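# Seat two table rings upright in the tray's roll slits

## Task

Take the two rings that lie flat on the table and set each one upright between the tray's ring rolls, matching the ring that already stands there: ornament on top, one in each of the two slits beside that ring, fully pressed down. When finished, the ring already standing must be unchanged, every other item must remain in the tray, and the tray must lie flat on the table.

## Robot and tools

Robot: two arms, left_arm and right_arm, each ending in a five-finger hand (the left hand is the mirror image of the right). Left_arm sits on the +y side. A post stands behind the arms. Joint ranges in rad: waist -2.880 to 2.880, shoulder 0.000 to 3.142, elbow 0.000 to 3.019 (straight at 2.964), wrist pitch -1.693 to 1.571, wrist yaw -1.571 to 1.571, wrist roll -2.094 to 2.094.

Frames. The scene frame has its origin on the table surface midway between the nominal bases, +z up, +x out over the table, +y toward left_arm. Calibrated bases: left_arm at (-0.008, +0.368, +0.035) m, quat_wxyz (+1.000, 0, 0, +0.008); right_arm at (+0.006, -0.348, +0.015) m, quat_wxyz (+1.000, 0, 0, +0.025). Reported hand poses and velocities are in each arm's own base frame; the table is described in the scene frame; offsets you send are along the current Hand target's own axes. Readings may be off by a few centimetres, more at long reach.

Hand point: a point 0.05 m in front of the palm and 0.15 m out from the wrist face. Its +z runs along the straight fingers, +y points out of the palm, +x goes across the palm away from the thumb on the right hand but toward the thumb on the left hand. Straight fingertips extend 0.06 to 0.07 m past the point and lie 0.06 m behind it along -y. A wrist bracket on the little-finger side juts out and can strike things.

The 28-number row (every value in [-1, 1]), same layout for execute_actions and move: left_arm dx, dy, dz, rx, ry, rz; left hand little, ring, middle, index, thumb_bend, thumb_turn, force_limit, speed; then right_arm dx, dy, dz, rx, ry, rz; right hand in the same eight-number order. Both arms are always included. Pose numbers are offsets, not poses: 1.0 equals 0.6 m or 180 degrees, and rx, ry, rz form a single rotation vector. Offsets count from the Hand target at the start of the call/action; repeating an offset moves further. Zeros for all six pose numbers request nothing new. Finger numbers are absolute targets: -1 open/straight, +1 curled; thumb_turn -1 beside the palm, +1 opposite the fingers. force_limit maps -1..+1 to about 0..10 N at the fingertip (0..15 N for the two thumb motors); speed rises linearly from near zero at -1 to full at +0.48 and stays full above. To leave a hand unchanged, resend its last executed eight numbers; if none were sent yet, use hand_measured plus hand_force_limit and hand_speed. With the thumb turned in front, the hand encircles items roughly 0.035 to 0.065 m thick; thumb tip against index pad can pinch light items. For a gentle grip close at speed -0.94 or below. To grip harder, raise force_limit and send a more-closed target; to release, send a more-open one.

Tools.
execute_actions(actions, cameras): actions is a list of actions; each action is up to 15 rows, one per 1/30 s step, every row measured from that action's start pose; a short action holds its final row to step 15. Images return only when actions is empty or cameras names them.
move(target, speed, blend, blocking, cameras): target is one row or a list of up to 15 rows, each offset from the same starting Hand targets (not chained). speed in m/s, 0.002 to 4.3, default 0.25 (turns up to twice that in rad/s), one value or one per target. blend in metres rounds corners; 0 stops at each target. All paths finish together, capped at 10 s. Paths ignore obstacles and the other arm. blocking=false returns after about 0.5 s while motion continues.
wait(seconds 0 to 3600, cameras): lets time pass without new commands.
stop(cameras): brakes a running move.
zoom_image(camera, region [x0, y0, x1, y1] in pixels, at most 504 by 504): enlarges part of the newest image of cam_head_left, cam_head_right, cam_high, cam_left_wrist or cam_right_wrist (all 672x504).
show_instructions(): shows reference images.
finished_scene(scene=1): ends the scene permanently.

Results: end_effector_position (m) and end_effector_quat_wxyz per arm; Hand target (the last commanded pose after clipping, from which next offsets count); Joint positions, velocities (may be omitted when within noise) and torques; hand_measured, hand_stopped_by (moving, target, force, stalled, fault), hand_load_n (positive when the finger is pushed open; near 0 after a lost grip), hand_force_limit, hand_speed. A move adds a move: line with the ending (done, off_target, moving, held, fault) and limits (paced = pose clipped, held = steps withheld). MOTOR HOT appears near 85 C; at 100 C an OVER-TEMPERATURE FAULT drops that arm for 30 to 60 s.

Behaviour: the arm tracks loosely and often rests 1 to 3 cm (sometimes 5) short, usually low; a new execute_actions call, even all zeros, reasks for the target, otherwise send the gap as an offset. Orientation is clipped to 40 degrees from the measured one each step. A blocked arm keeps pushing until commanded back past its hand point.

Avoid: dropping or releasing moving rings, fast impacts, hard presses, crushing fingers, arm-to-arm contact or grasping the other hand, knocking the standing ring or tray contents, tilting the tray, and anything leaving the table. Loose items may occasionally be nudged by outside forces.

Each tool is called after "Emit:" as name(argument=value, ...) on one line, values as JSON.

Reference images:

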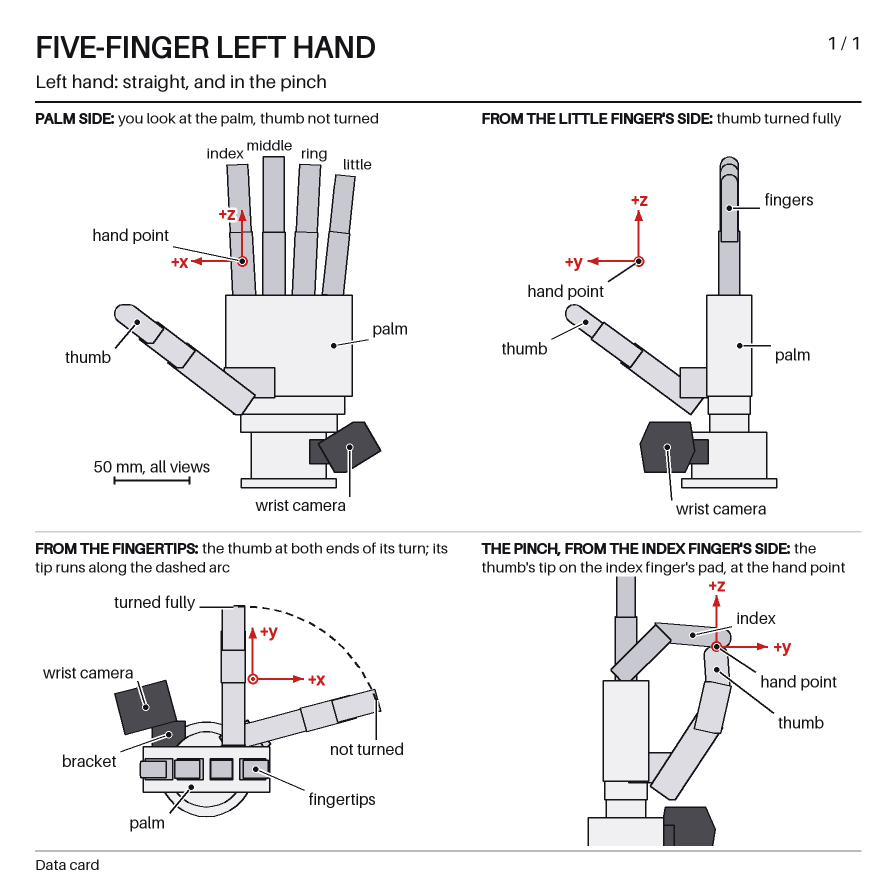

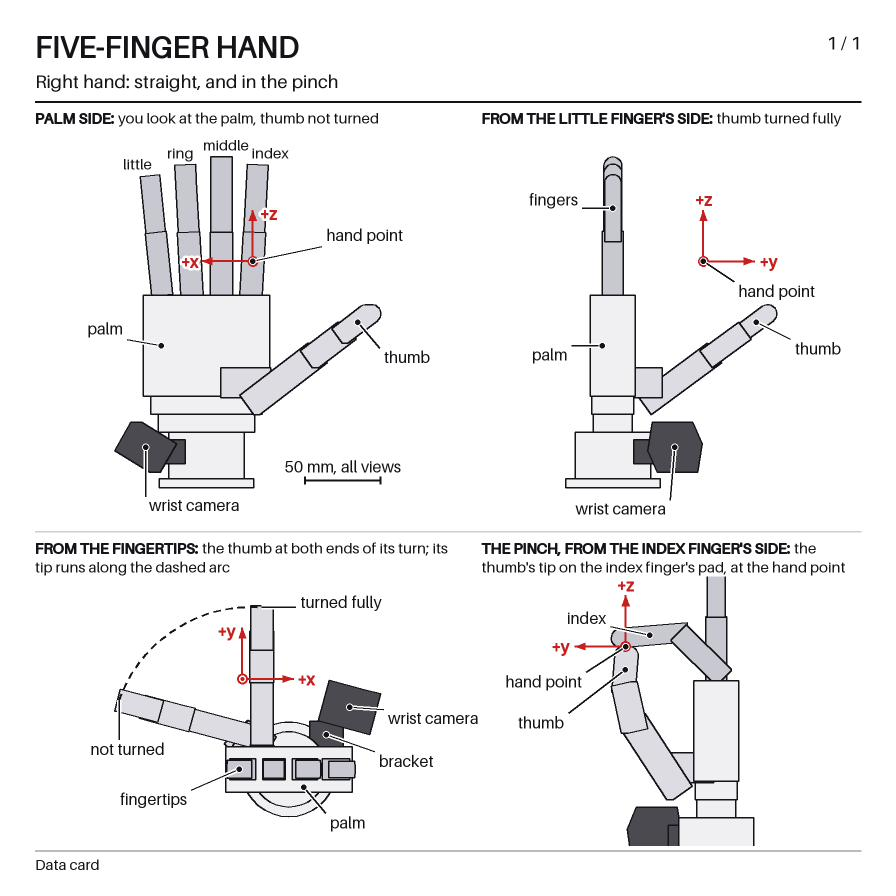

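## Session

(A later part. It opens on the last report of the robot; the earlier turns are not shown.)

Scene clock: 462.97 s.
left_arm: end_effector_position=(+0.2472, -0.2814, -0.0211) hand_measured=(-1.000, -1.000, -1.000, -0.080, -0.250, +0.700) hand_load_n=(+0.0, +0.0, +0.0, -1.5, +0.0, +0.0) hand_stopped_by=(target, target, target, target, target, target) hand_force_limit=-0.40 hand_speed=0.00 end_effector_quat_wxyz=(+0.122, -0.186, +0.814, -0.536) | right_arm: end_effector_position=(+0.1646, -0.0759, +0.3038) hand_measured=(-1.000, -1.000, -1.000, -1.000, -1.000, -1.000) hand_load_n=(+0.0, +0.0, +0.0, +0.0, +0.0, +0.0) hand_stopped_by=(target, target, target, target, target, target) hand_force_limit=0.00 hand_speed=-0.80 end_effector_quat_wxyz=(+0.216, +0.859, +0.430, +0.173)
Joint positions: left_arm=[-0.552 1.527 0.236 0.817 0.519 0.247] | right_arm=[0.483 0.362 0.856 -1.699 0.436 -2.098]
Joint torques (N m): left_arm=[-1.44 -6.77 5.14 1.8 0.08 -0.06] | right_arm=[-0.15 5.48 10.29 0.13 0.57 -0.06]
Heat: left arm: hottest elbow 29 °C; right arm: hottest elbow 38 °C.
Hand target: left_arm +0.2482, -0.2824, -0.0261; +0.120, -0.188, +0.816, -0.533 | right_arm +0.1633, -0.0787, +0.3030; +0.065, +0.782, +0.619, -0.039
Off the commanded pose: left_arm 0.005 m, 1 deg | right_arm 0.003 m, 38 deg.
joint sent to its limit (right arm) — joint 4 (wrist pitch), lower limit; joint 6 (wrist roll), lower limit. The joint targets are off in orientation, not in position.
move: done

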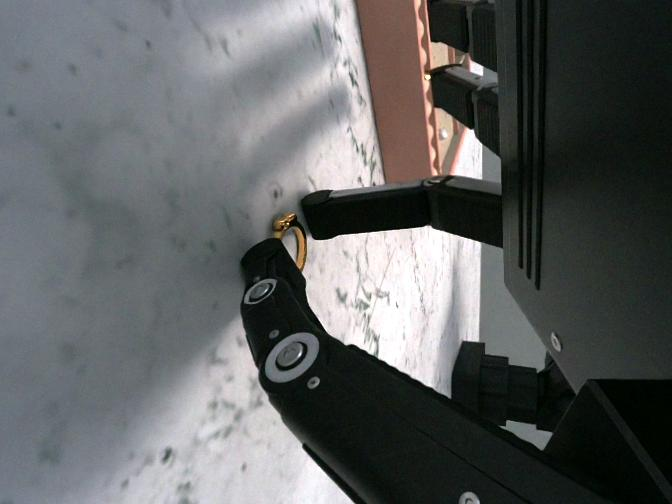

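Emit:
move(target=[[0.0,0.003,0.0013,0.0,0,0,-1,-1,-1,0.04,-0.25,0.7,-0.4,-0.9,0,0,0,0,0,0,-1,-1,-1,-1,-1,-1,0,-0.8]], speed=0.05, cameras=["cam_left_wrist"])

Emit:
zoom_image(camera="cam_left_wrist", region=[220, 180, 360, 300])

Scene clock: 466.40 s.
left_arm: end_effector_position=(+0.2485, -0.2822, -0.0211) hand_measured=(-1.000, -1.000, -1.000, +0.040, -0.250, +0.700) hand_load_n=(+0.0, +0.0, +0.0, +1.0, +0.0, +0.0) hand_stopped_by=(target, target, target, target, target, target) hand_force_limit=-0.40 hand_speed=-0.90 end_effector_quat_wxyz=(+0.124, -0.185, +0.813, -0.539) | right_arm: end_effector_position=(+0.1646, -0.0759, +0.3038) hand_measured=(-1.000, -1.000, -1.000, -1.000, -1.000, -1.000) hand_load_n=(+0.0, +0.0, +0.0, +0.0, -0.5, +0.0) hand_stopped_by=(target, target, target, target, target, target) hand_force_limit=0.00 hand_speed=-0.80 end_effector_quat_wxyz=(+0.216, +0.859, +0.430, +0.173)
Joint positions: left_arm=[-0.552 1.537 0.236 0.836 0.519 0.247] | right_arm=[0.483 0.362 0.856 -1.699 0.436 -2.098]
Joint torques (N m): left_arm=[-0.73 -6.48 5.09 1.69 0.08 -0.08] | right_arm=[-0.09 5.48 10.32 0.23 0.55 -0.06]
Heat: left arm: hottest elbow 29 °C; right arm: hottest elbow 38 °C.
Hand target: left_arm +0.2481, -0.2824, -0.0281; +0.120, -0.188, +0.816, -0.533 | right_arm +0.1633, -0.0787, +0.3030; +0.065, +0.782, +0.619, -0.039
Off the commanded pose: left_arm 0.007 m, 1 deg | right_arm 0.003 m, 38 deg.
joint sent to its limit (right arm) — joint 4 (wrist pitch), lower limit; joint 6 (wrist roll), lower limit. The joint targets are off in orientation, not in position.
move: done

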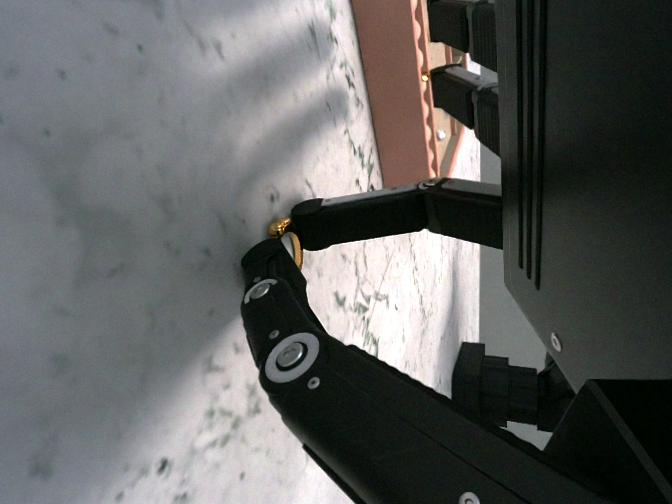

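Scaled by 3.600.

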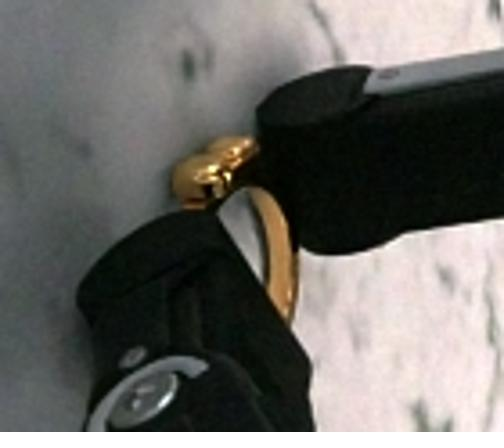

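Emit:
move(target=[[0.0,0.003,0.0013,0.0,0,0,-1,-1,-1,0.1,-0.25,0.7,-0.4,-0.92,0,0,0,0,0,0,-1,-1,-1,-1,-1,-1,0,-0.8]], speed=0.05, cameras=["cam_left_wrist"])

Emit:
zoom_image(camera="cam_left_wrist", region=[220, 180, 360, 300])

Scene clock: 468.53 s.
left_arm: end_effector_position=(+0.2492, -0.2828, -0.0213) hand_measured=(-1.000, -1.000, -1.000, +0.068, -0.250, +0.700) hand_load_n=(-0.5, +0.0, +0.0, +3.0, +0.5, +0.0) hand_stopped_by=(target, target, target, force, target, target) hand_force_limit=-0.40 hand_speed=-0.92 end_effector_quat_wxyz=(+0.125, -0.185, +0.811, -0.540) | right_arm: end_effector_position=(+0.1646, -0.0759, +0.3038) hand_measured=(-1.000, -1.000, -1.000, -1.000, -1.000, -1.000) hand_load_n=(+0.0, +0.0, +0.0, +0.0, +0.0, +0.0) hand_stopped_by=(target, target, target, target, target, target) hand_force_limit=0.00 hand_speed=-0.80 end_effector_quat_wxyz=(+0.216, +0.859, +0.430, +0.173)
Joint positions: left_arm=[-0.552 1.543 0.236 0.847 0.519 0.245] | right_arm=[0.483 0.362 0.856 -1.699 0.436 -2.098]
Joint torques (N m): left_arm=[-1.08 -6.42 5.07 1.57 0.08 -0.04] | right_arm=[-0.09 5.3 10.33 0.27 0.56 -0.05]
Heat: left arm: hottest elbow 29 °C; right arm: hottest elbow 38 °C.
Hand target: left_arm +0.2481, -0.2824, -0.0300; +0.120, -0.189, +0.816, -0.533 | right_arm +0.1633, -0.0787, +0.3030; +0.065, +0.782, +0.619, -0.039
Off the commanded pose: left_arm 0.009 m, 1 deg | right_arm 0.003 m, 38 deg.
joint sent to its limit (right arm) — joint 4 (wrist pitch), lower limit; joint 6 (wrist roll), lower limit. The joint targets are off in orientation, not in position.
move: done

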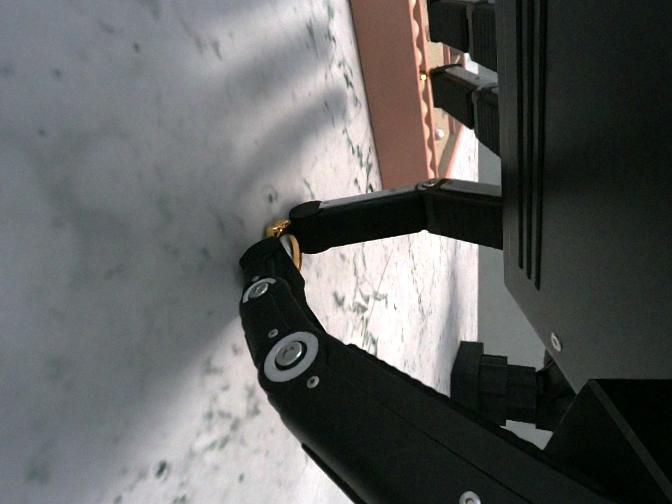

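Scaled by 3.600.

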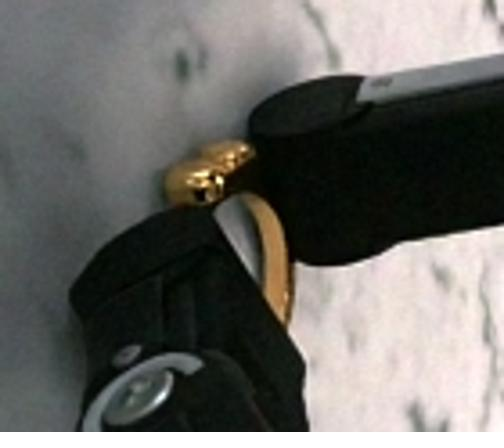

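Emit:
move(target=[[0.0,-0.003,-0.0013,0.0,0,0,-1,-1,-1,0.13,-0.25,0.7,-0.1,-0.92,0,0,0,0,0,0,-1,-1,-1,-1,-1,-1,0,-0.8]], speed=0.05, cameras=["cam_left_wrist"])

Emit:
zoom_image(camera="cam_left_wrist", region=[220, 180, 360, 300])

Scene clock: 470.77 s.
left_arm: end_effector_position=(+0.2491, -0.2828, -0.0212) hand_measured=(-1.000, -1.000, -1.000, +0.074, -0.250, +0.700) hand_load_n=(+0.0, +0.0, +0.0, +4.0, +0.0, +0.0) hand_stopped_by=(target, target, target, force, target, target) hand_force_limit=-0.10 hand_speed=-0.92 end_effector_quat_wxyz=(+0.125, -0.185, +0.811, -0.540) | right_arm: end_effector_position=(+0.1646, -0.0759, +0.3038) hand_measured=(-1.000, -1.000, -1.000, -1.000, -1.000, -1.000) hand_load_n=(+0.0, +0.0, +0.0, +0.0, +0.0, +0.0) hand_stopped_by=(target, target, target, target, target, target) hand_force_limit=0.00 hand_speed=-0.80 end_effector_quat_wxyz=(+0.216, +0.859, +0.430, +0.173)
Joint positions: left_arm=[-0.552 1.543 0.236 0.847 0.52 0.244] | right_arm=[0.483 0.362 0.856 -1.699 0.436 -2.098]
Joint torques (N m): left_arm=[-0.91 -6.95 4.83 1.24 0.12 -0.01] | right_arm=[-0.38 5.3 10.4 0.32 0.53 -0.03]
Heat: left arm: hottest elbow 29 °C; right arm: hottest elbow 38 °C.
Hand target: left_arm +0.2481, -0.2824, -0.0281; +0.120, -0.188, +0.816, -0.533 | right_arm +0.1633, -0.0787, +0.3030; +0.065, +0.782, +0.619, -0.039
Off the commanded pose: left_arm 0.007 m, 1 deg | right_arm 0.003 m, 38 deg.
joint sent to its limit (right arm) — joint 4 (wrist pitch), lower limit; joint 6 (wrist roll), lower limit. The joint targets are off in orientation, not in position.
move: done

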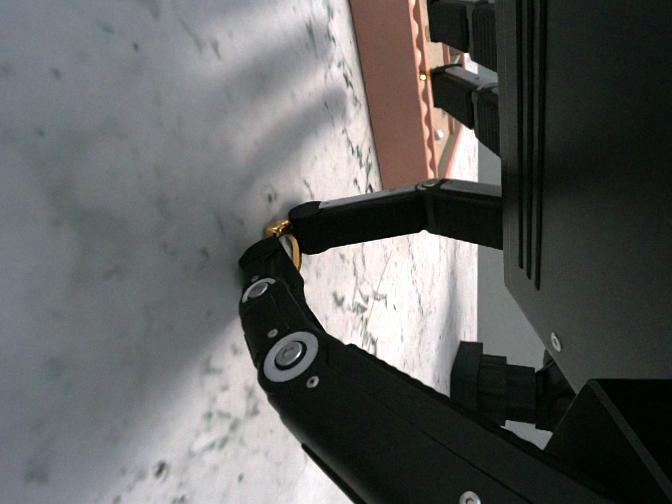

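Scaled by 3.600.

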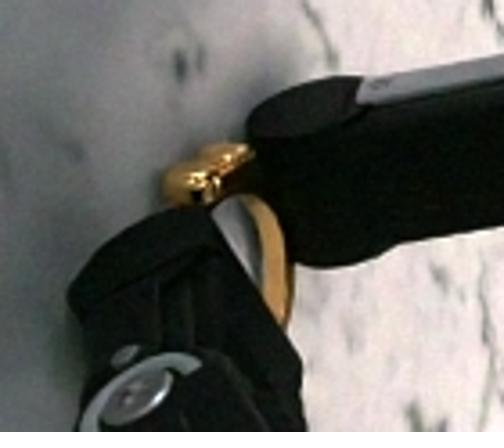

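Emit:
move(target=[[0.0,-0.061,-0.027,0.0,0,0,-1,-1,-1,0.13,-0.25,0.7,-0.1,-0.92,0,0,0,0,0,0,-1,-1,-1,-1,-1,-1,0,-0.8]], speed=0.04, cameras=["cam_left_wrist"])

Emit:
zoom_image(camera="cam_left_wrist", region=[220, 180, 360, 300])

Scene clock: 474.63 s.
left_arm: end_effector_position=(+0.2375, -0.2754, +0.0011) hand_measured=(-1.000, -1.000, -1.000, +0.074, -0.250, +0.700) hand_load_n=(+0.0, -0.5, +0.0, +0.0, +0.0, +0.0) hand_stopped_by=(target, target, target, force, target, target) hand_force_limit=-0.10 hand_speed=-0.92 end_effector_quat_wxyz=(+0.110, -0.195, +0.821, -0.525) | right_arm: end_effector_position=(+0.1646, -0.0759, +0.3038) hand_measured=(-1.000, -1.000, -1.000, -1.000, -1.000, -1.000) hand_load_n=(+0.0, +0.0, +0.0, +0.0, +0.0, +0.0) hand_stopped_by=(target, target, target, target, target, target) hand_force_limit=0.00 hand_speed=-0.80 end_effector_quat_wxyz=(+0.216, +0.859, +0.430, +0.173)
Joint positions: left_arm=[-0.552 1.342 0.236 0.596 0.518 0.244] | right_arm=[0.483 0.362 0.856 -1.699 0.436 -2.098]
Joint torques (N m): left_arm=[-1.14 -9.17 8.39 1.35 0.2 -0.01] | right_arm=[0.21 5.25 10.25 0.17 0.52 -0.07]
Heat: left arm: hottest elbow 29 °C; right arm: hottest elbow 38 °C.
Hand target: left_arm +0.2484, -0.2822, +0.0119; +0.120, -0.188, +0.816, -0.533 | right_arm +0.1633, -0.0787, +0.3030; +0.065, +0.782, +0.619, -0.039
Off the commanded pose: left_arm 0.017 m, 2 deg | right_arm 0.003 m, 38 deg.
joint sent to its limit (right arm) — joint 4 (wrist pitch), lower limit; joint 6 (wrist roll), lower limit. The joint targets are off in orientation, not in position.
move: off_target (left_arm)

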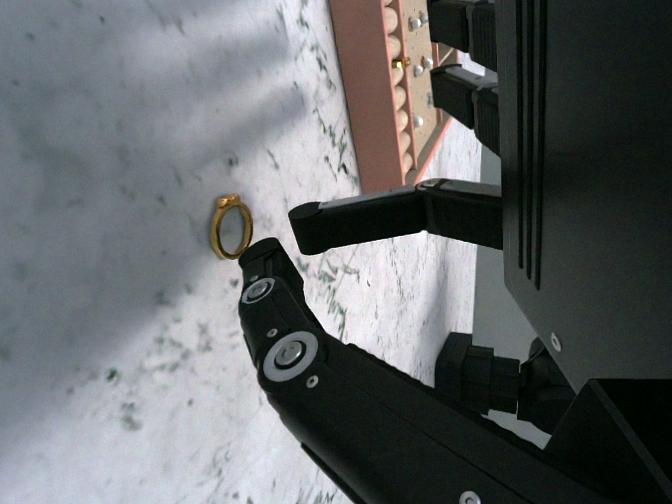

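Scaled by 3.600.

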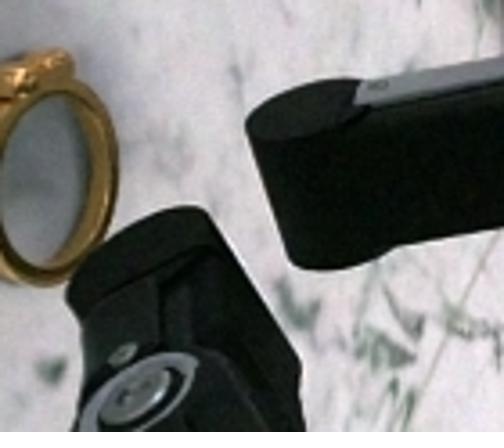

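Emit:
move(target=[[0.0092,-0.1137,-0.0643,-0.0483,-0.1475,0.45,-1,-1,-1,0,-0.3,0.5,-0.4,0,0,0,0,0,0,0,-1,-1,-1,-1,-1,-1,0,-0.8]], speed=0.2, cameras=["cam_left_wrist", "cam_head_left"])

Scene clock: 500.33 s.
left_arm: end_effector_position=(+0.2437, -0.2771, +0.0924) hand_measured=(-1.000, -1.000, -1.000, +0.000, -0.300, +0.500) hand_load_n=(+0.0, +0.0, +0.0, +0.0, +0.0, +0.0) hand_stopped_by=(target, target, target, target, target, target) hand_force_limit=-0.40 hand_speed=0.00 end_effector_quat_wxyz=(+0.589, +0.258, +0.734, -0.219) | right_arm: end_effector_position=(+0.1646, -0.0759, +0.3038) hand_measured=(-1.000, -1.000, -1.000, -1.000, -1.000, -1.000) hand_load_n=(+0.0, +0.0, +0.0, +0.0, +0.0, +0.0) hand_stopped_by=(target, target, target, target, target, target) hand_force_limit=0.00 hand_speed=-0.80 end_effector_quat_wxyz=(+0.216, +0.859, +0.430, +0.173)
Joint positions: left_arm=[-1.264 1.182 0.171 0.76 -0.555 1.418] | right_arm=[0.483 0.362 0.856 -1.699 0.436 -2.098]
Joint torques (N m): left_arm=[-2.02 -3.78 6.61 2.44 -0.12 0.11] | right_arm=[0.03 5.48 10.18 0.36 0.53 -0.07]
Heat: left arm: hottest elbow 30 °C; right arm: hottest elbow 38 °C.
Hand target: left_arm +0.2403, -0.2774, +0.0899; +0.589, +0.266, +0.731, -0.218 | right_arm +0.1633, -0.0787, +0.3030; +0.065, +0.782, +0.619, -0.039
Off the commanded pose: left_arm 0.004 m, 1 deg | right_arm 0.003 m, 38 deg.
joint sent to its limit (right arm) — joint 4 (wrist pitch), lower limit; joint 6 (wrist roll), lower limit. The joint targets are off in orientation, not in position.
move: done
Images, in order (width x height): cam_head_left 672x504, cam_left_wrist 672x504.

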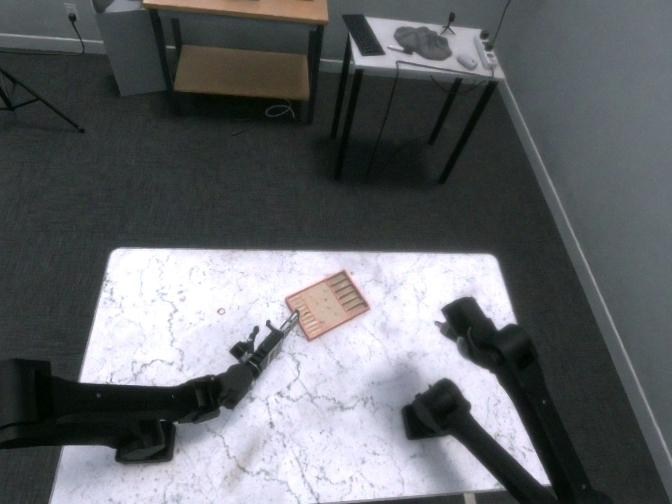

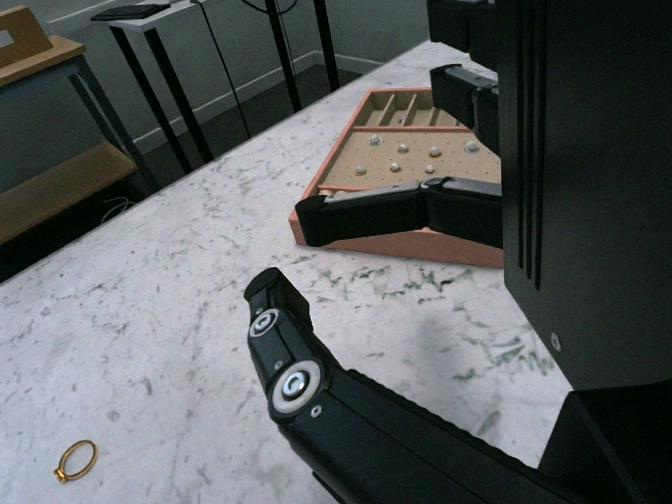

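Emit:
zoom_image(camera="cam_left_wrist", region=[30, 420, 130, 500])

Scaled by 5.040.

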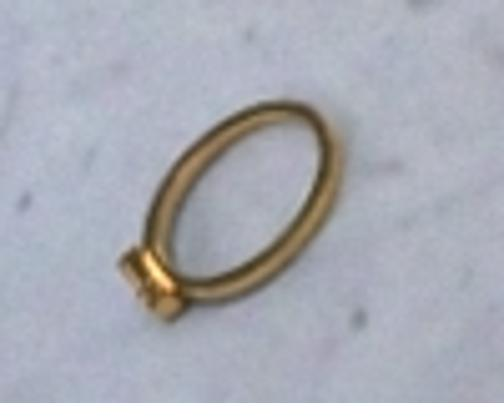

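Emit:
move(target=[[-0.224,0.2367,-0.2285,0,0,0,-1,-1,-1,0,-0.3,0.5,-0.4,0,0,0,0,0,0,0,-1,-1,-1,-1,-1,-1,0,-0.8],[-0.224,0.2367,-0.2285,0,0,0,-1,-1,-1,0,-0.3,0.5,-0.4,0,0.7158,0.0933,0.2452,0.3957,0.21,0.2358,-1,-1,-1,-0.1,-0.25,0.7,-0.4,0]], speed=0.25, cameras=["all"])

Scene clock: 527.00 s.
left_arm: end_effector_position=(+0.2527, -0.1040, +0.2101) hand_measured=(-1.000, -1.000, -1.000, +0.000, -0.300, +0.500) hand_load_n=(+0.0, +0.0, +0.0, +0.0, +0.0, +0.5) hand_stopped_by=(target, target, target, target, target, target) hand_force_limit=-0.40 hand_speed=0.00 end_effector_quat_wxyz=(+0.564, +0.265, +0.749, -0.223) | right_arm: end_effector_position=(+0.3085, +0.2912, +0.0961) hand_measured=(-1.000, -1.000, -1.000, -0.100, -0.250, +0.700) hand_load_n=(-0.5, +0.0, +0.0, +0.0, +0.0, +0.0) hand_stopped_by=(target, target, target, target, target, target) hand_force_limit=-0.40 hand_speed=0.00 end_effector_quat_wxyz=(-0.560, +0.803, +0.163, -0.126)
Joint positions: left_arm=[-0.37 0.037 0.306 -0.553 0.334 1.63] | right_arm=[0.37 1.663 1.081 -1.128 -1.219 -1.698]
Joint torques (N m): left_arm=[0.03 2.08 17.07 1.33 0.2 0.08] | right_arm=[1.61 -11.11 11.71 -0.03 -0.87 0.11]
Heat: left arm: hottest elbow 31 °C; right arm: hottest elbow 39 °C.
Hand target: left_arm +0.2519, -0.1001, +0.2494; +0.589, +0.266, +0.731, -0.218 | right_arm +0.3200, +0.2999, +0.0997; -0.561, +0.801, +0.171, -0.120
Off the commanded pose: left_arm 0.039 m, 4 deg | right_arm 0.015 m, 1 deg.
move: off_target (left_arm, right_arm); target 2's new numbers were sent with right_arm's hand 0.015 m and 1 deg from that target

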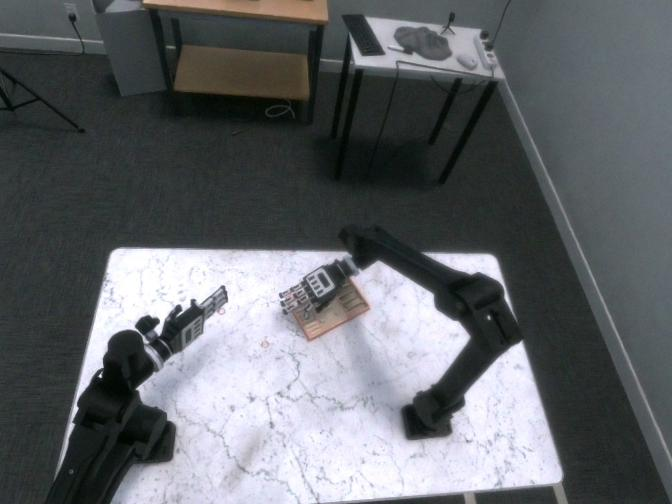

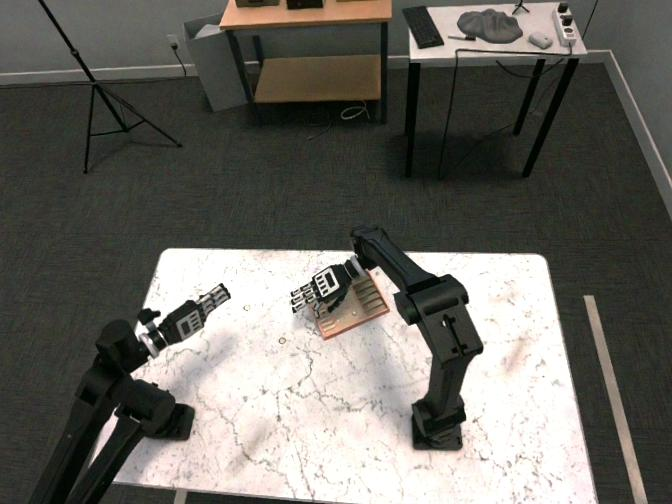

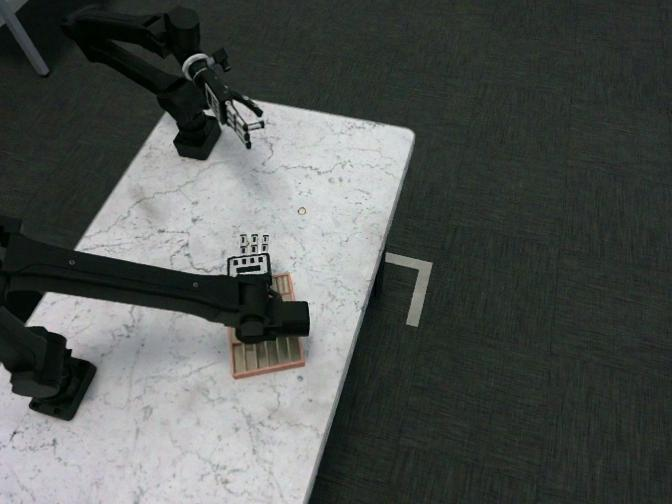

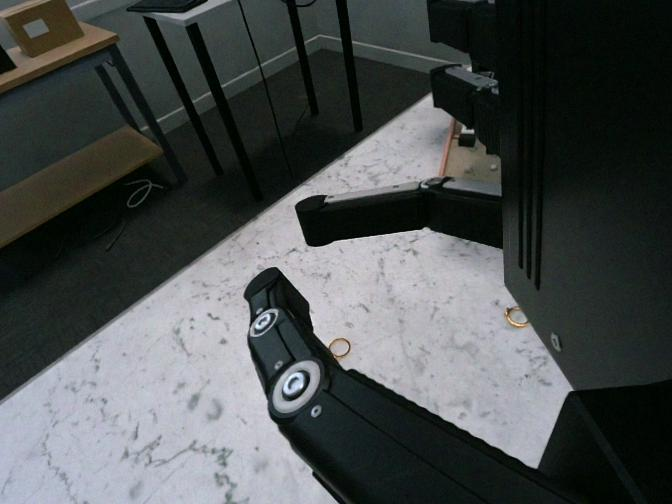

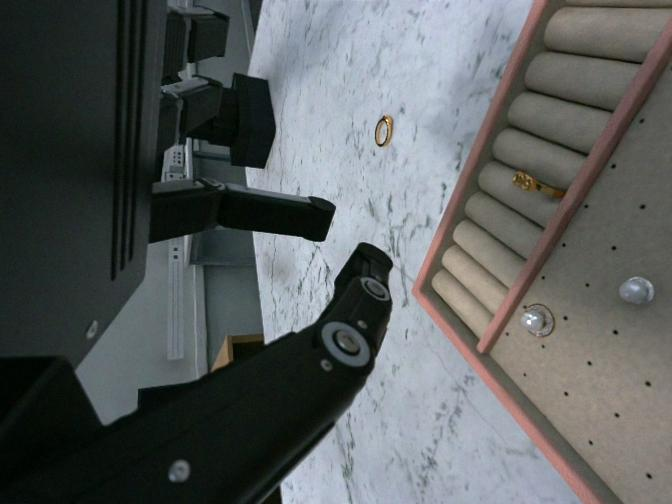

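Emit:
move(target=[[0.069,0.2656,-0.3245,0,0,0,-1,-1,-1,0,-0.3,0.5,-0.4,0,0,-0.1567,-0.057,0,0,0,-1,-1,-1,-0.1,-0.3,0.5,-0.4,0],[0.069,0.2656,-0.3245,0,0,0,-1,-1,-1,0,-0.3,0.5,-0.4,0,0.2588,-0.1442,0.2987,-0.392,0.4347,-0.1881,-1,-1,-1,0,-0.3,0.5,-0.4,0]], speed=0.3, cameras=["all"])

Scene clock: 545.70 s.
left_arm: end_effector_position=(+0.2054, +0.1487, +0.2536) hand_measured=(-1.000, -1.000, -1.000, +0.000, -0.300, +0.500) hand_load_n=(+0.0, +0.0, +0.0, +0.0, +0.0, +0.0) hand_stopped_by=(target, target, target, target, target, target) hand_force_limit=-0.40 hand_speed=0.00 end_effector_quat_wxyz=(+0.709, +0.050, +0.704, -0.001) | right_arm: end_effector_position=(+0.3804, +0.5277, +0.1197) hand_measured=(-1.000, -1.000, -1.000, +0.000, -0.300, +0.500) hand_load_n=(+0.0, +0.0, +0.0, +0.0, +0.0, +0.5) hand_stopped_by=(target, target, target, target, target, target) hand_force_limit=-0.40 hand_speed=0.00 end_effector_quat_wxyz=(-0.021, +0.780, +0.035, +0.625)
Joint positions: left_arm=[1.505 0.152 0.305 -0.626 1.58 2.113] | right_arm=[1.247 1.971 1.343 0.11 1.114 -1.109]
Joint torques (N m): left_arm=[-1.08 4.19 10.1 1.63 0.53 -0.05] | right_arm=[1.96 -16.56 13.15 1.46 0.64 -0.08]
Heat: left arm: hottest elbow 34 °C; right arm: hottest elbow 39 °C.
Hand target: left_arm +0.2028, +0.1502, +0.2490; +0.589, +0.266, +0.731, -0.218 | right_arm +0.3811, +0.5441, +0.1196; -0.028, +0.776, +0.035, +0.629
Off the commanded pose: left_arm 0.005 m, 38 deg | right_arm 0.016 m, 1 deg.
joint sent to its limit (left arm) — joint 5 (wrist yaw), upper limit. The joint targets are off in orientation, not in position.
move: off_target (left_arm, right_arm); target 2's new numbers were sent with right_arm's hand 0.016 m and 1 deg from that target; limits=paced

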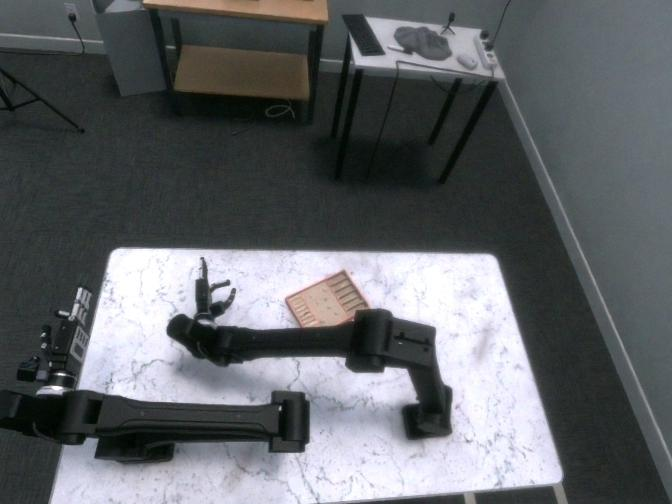

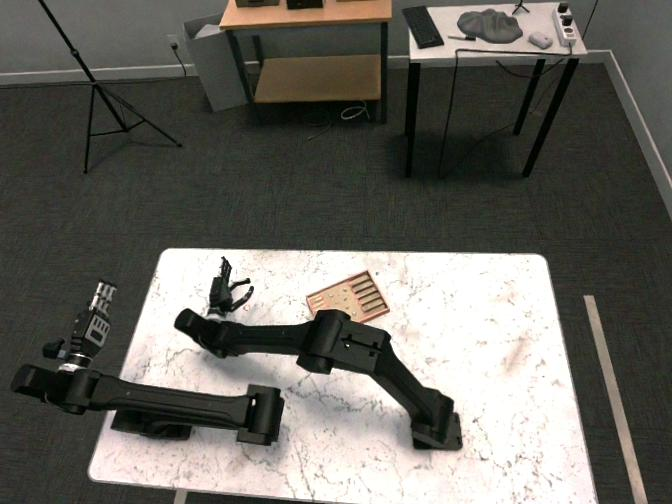

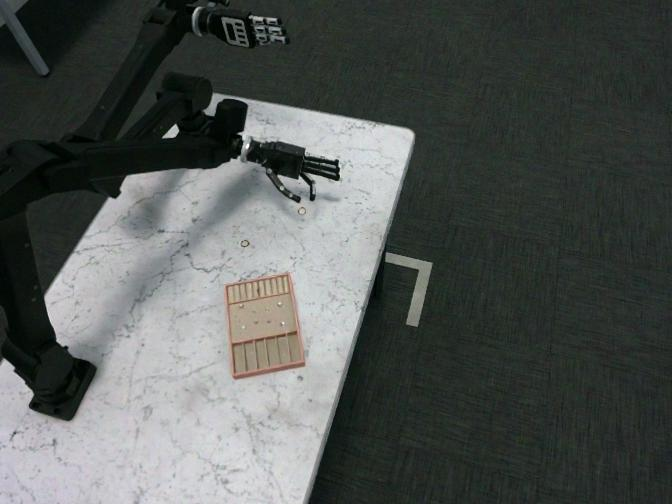

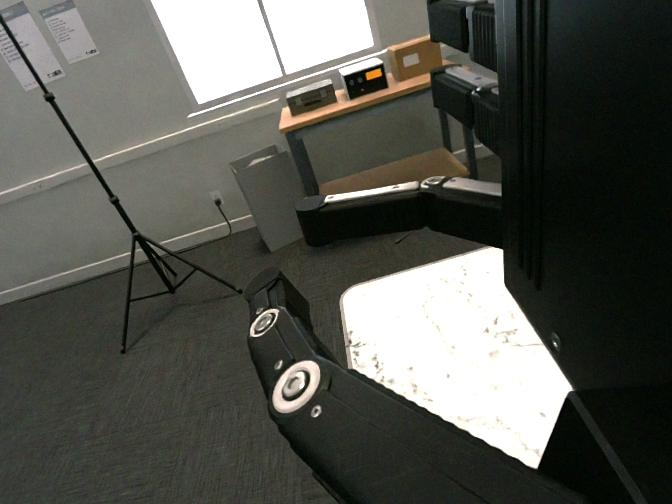

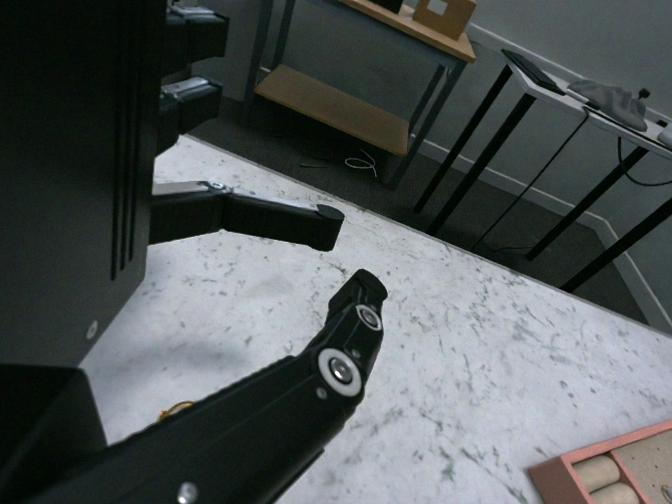

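Emit:
zoom_image(camera="cam_right_wrist", region=[100, 360, 300, 504])

Emit:
zoom_image(camera="cam_high", region=[230, 130, 350, 270])

Scaled by 2.520.

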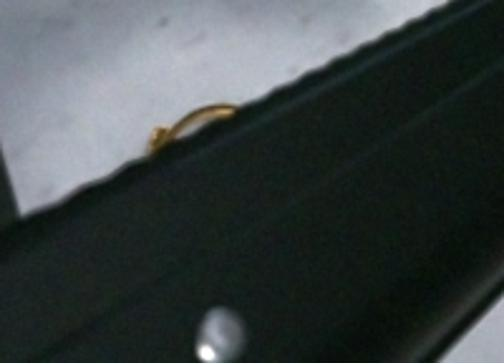

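Scaled by 3.600.

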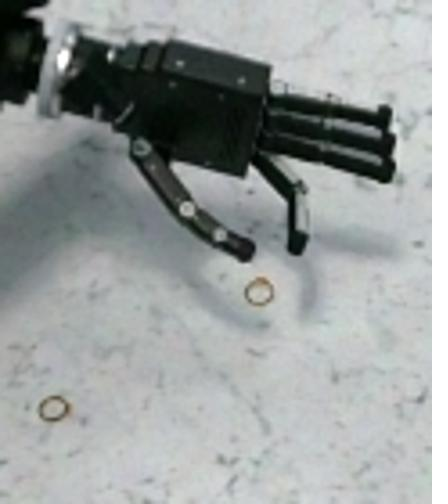

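Emit:
move(target=[[0,0,0,0,0,0,-1,-1,-1,0,-0.3,0.5,-0.4,0,0,0,0,0,0,0,-1,-1,-1,0,-0.3,1,-0.4,0]], speed=0.3, cameras=["cam_right_wrist"])

Emit:
move(target=[[0,0,0,0,0,0,-1,-1,-1,0,-0.3,0.5,-0.4,0,-0.0815,0,0.0173,0,0,0,-1,-1,-1,0,-0.3,1,-0.4,0]], speed=0.1, cameras=["cam_right_wrist"])

Scene clock: 556.47 s.
left_arm: end_effector_position=(+0.2054, +0.1487, +0.2536) hand_measured=(-1.000, -1.000, -1.000, +0.000, -0.300, +0.500) hand_load_n=(+0.0, +0.0, +0.0, +0.0, +0.0, +0.5) hand_stopped_by=(target, target, target, target, target, target) hand_force_limit=-0.40 hand_speed=0.00 end_effector_quat_wxyz=(+0.709, +0.050, +0.704, -0.001) | right_arm: end_effector_position=(+0.3805, +0.5277, +0.1197) hand_measured=(-1.000, -1.000, -1.000, +0.000, -0.300, +1.000) hand_load_n=(+0.0, +0.0, +0.0, +0.0, +0.0, +0.0) hand_stopped_by=(target, target, target, target, target, target) hand_force_limit=-0.40 hand_speed=0.00 end_effector_quat_wxyz=(-0.021, +0.780, +0.036, +0.625)
Joint positions: left_arm=[1.505 0.152 0.305 -0.626 1.58 2.113] | right_arm=[1.247 1.971 1.343 0.11 1.114 -1.11]
Joint torques (N m): left_arm=[-0.97 3.55 9.8 1.31 0.53 -0.02] | right_arm=[1.38 -15.79 13.34 1.51 0.63 -0.11]
Heat: left arm: hottest elbow 34 °C; right arm: hottest elbow 41 °C.
Hand target: left_arm +0.2028, +0.1502, +0.2490; +0.589, +0.266, +0.731, -0.218 | right_arm +0.3811, +0.5441, +0.1196; -0.028, +0.776, +0.035, +0.629
Off the commanded pose: left_arm 0.006 m, 38 deg | right_arm 0.016 m, 1 deg.
joint sent to its limit (left arm) — joint 5 (wrist yaw), upper limit. The joint targets are off in orientation, not in position.
move: done

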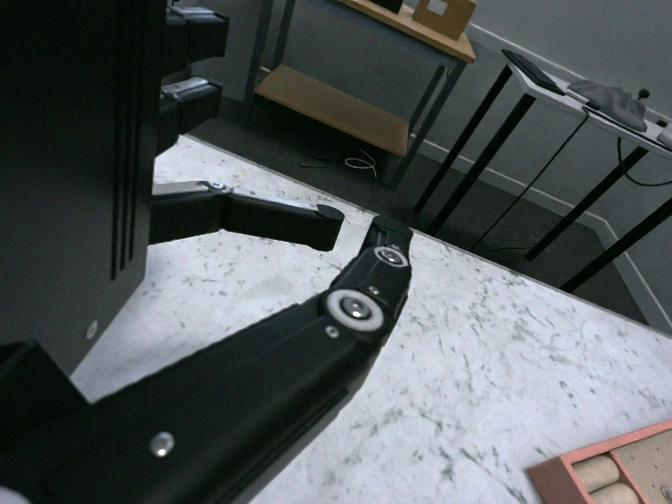

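Scene clock: 557.60 s.
left_arm: end_effector_position=(+0.2054, +0.1487, +0.2536) hand_measured=(-1.000, -1.000, -1.000, +0.000, -0.300, +0.500) hand_load_n=(+0.0, +0.0, +0.0, +0.0, +0.0, +0.5) hand_stopped_by=(target, target, target, target, target, target) hand_force_limit=-0.40 hand_speed=0.00 end_effector_quat_wxyz=(+0.709, +0.050, +0.704, -0.001) | right_arm: end_effector_position=(+0.3832, +0.5358, +0.0784) hand_measured=(-1.000, -1.000, -1.000, +0.000, -0.300, +1.000) hand_load_n=(+0.0, +0.0, +0.0, +0.0, +0.0, +0.0) hand_stopped_by=(target, target, target, target, target, target) hand_force_limit=-0.40 hand_speed=0.00 end_effector_quat_wxyz=(-0.029, +0.777, +0.030, +0.628)
Joint positions: left_arm=[1.505 0.152 0.305 -0.626 1.58 2.113] | right_arm=[1.247 2.053 1.343 0.214 1.114 -1.11]
Joint torques (N m): left_arm=[-0.09 3.43 9.95 1.37 0.52 -0.05] | right_arm=[1.79 -16.5 10.62 1.36 0.61 -0.11]
Heat: left arm: hottest elbow 34 °C; right arm: hottest elbow 41 °C.
Hand target: left_arm +0.2028, +0.1502, +0.2490; +0.589, +0.266, +0.731, -0.218 | right_arm +0.3810, +0.5441, +0.0696; -0.028, +0.776, +0.035, +0.629
Off the commanded pose: left_arm 0.006 m, 38 deg | right_arm 0.012 m, 1 deg.
joint sent to its limit (left arm) — joint 5 (wrist yaw), upper limit. The joint targets are off in orientation, not in position.
move: off_target (right_arm)

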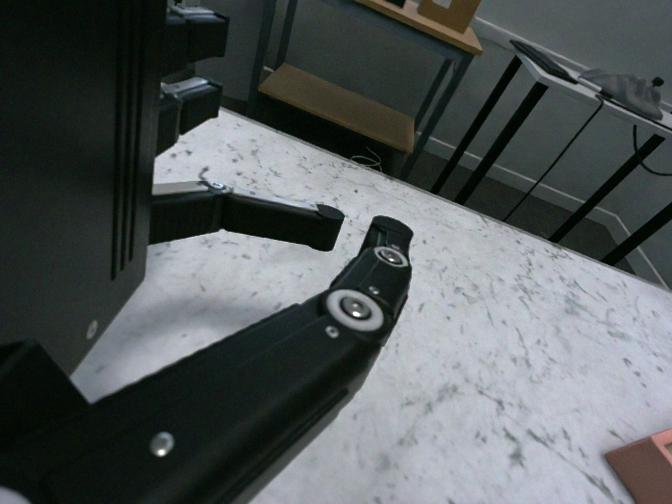

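Emit:
wait(seconds=0.1, cameras=["all"])

Emit:
zoom_image(camera="cam_head_left", region=[170, 240, 290, 360])

Emit:
zoom_image(camera="cam_head_right", region=[180, 240, 300, 360])

Scene clock: 562.60 s.
left_arm: end_effector_position=(+0.2054, +0.1487, +0.2536) hand_measured=(-1.000, -1.000, -1.000, +0.000, -0.300, +0.500) hand_load_n=(+0.0, +0.0, +0.0, +0.0, +0.0, +0.0) hand_stopped_by=(target, target, target, target, target, target) hand_force_limit=-0.40 hand_speed=0.00 end_effector_quat_wxyz=(+0.709, +0.050, +0.704, -0.001) | right_arm: end_effector_position=(+0.3832, +0.5358, +0.0784) hand_measured=(-1.000, -1.000, -1.000, +0.000, -0.300, +1.000) hand_load_n=(+0.0, +0.0, +0.0, +0.0, +0.0, +0.0) hand_stopped_by=(target, target, target, target, target, target) hand_force_limit=-0.40 hand_speed=0.00 end_effector_quat_wxyz=(-0.029, +0.777, +0.030, +0.628)
Joint positions: left_arm=[1.505 0.152 0.305 -0.626 1.58 2.113] | right_arm=[1.247 2.053 1.343 0.214 1.114 -1.11]
Joint torques (N m): left_arm=[-1.85 3.49 9.76 1.5 0.52 -0.09] | right_arm=[1.32 -16.5 10.66 1.51 0.61 -0.09]
Heat: left arm: hottest elbow 35 °C; right arm: hottest elbow 41 °C.
Hand target: left_arm +0.2028, +0.1502, +0.2490; +0.589, +0.266, +0.731, -0.218 | right_arm +0.3810, +0.5441, +0.0696; -0.028, +0.776, +0.035, +0.629
Off the commanded pose: left_arm 0.006 m, 38 deg | right_arm 0.012 m, 1 deg.
wait: 0.10 s; at rest from the start

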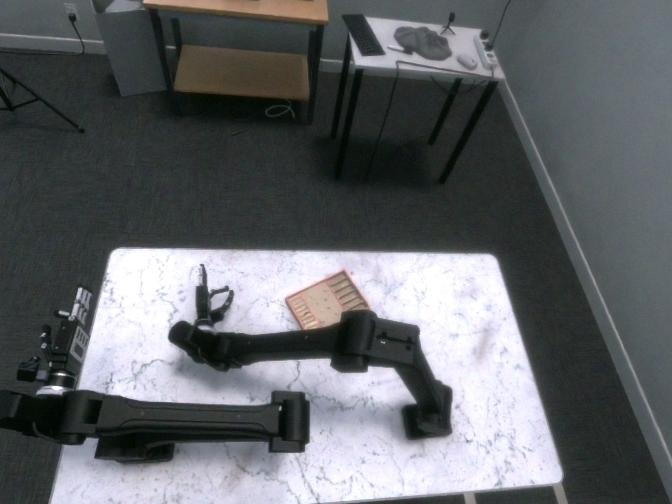

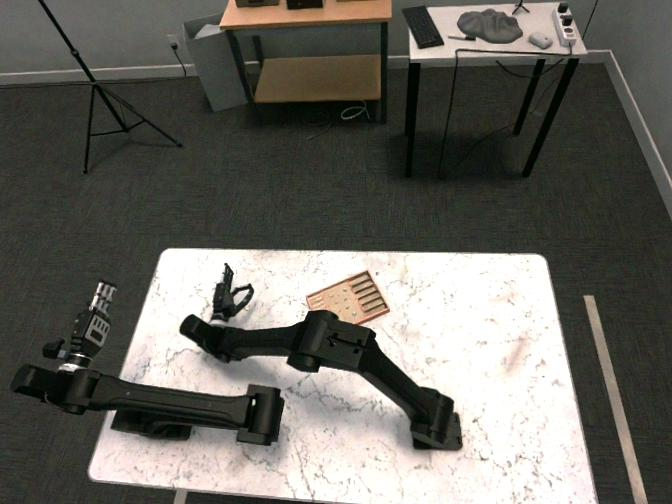

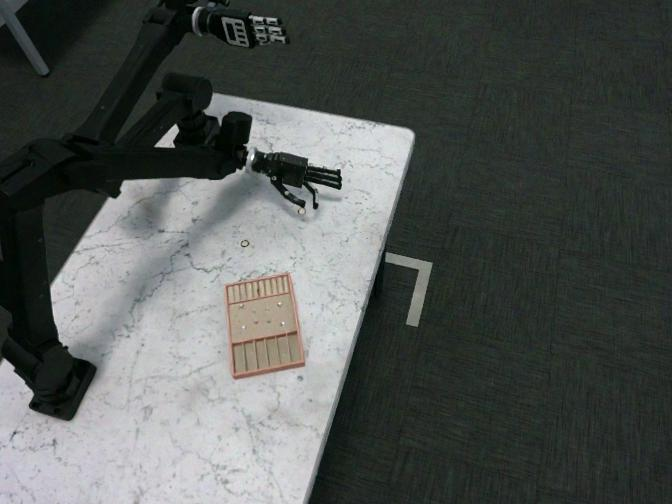

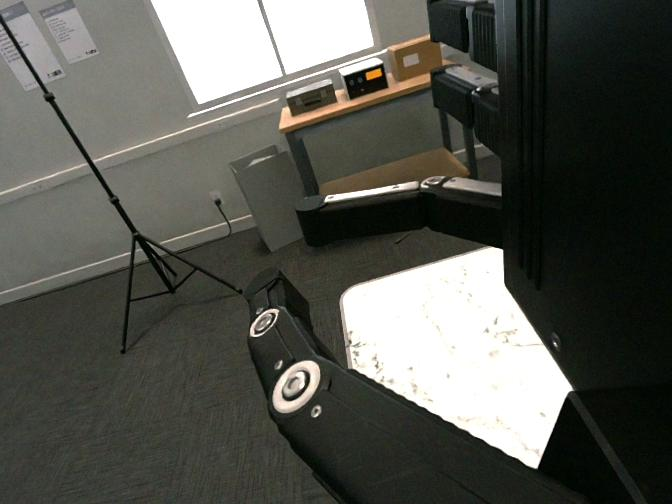

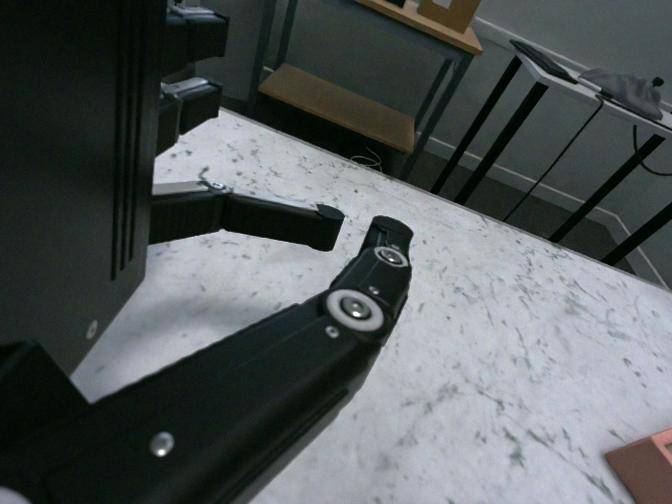

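Scaled by 4.200.

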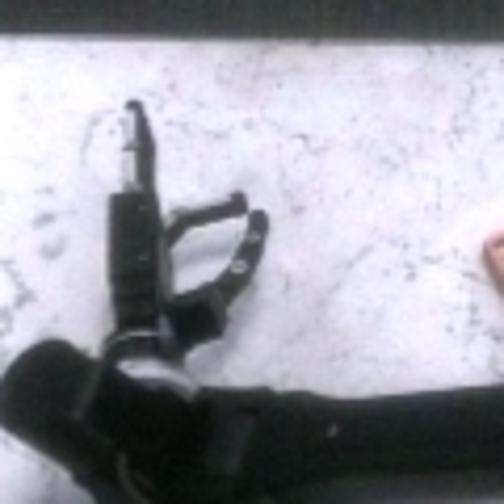

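Scaled by 4.200.

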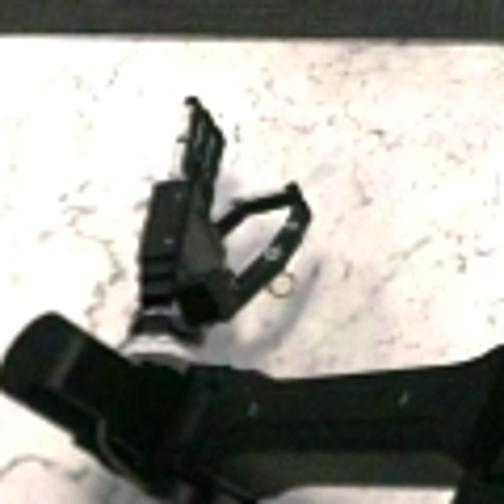

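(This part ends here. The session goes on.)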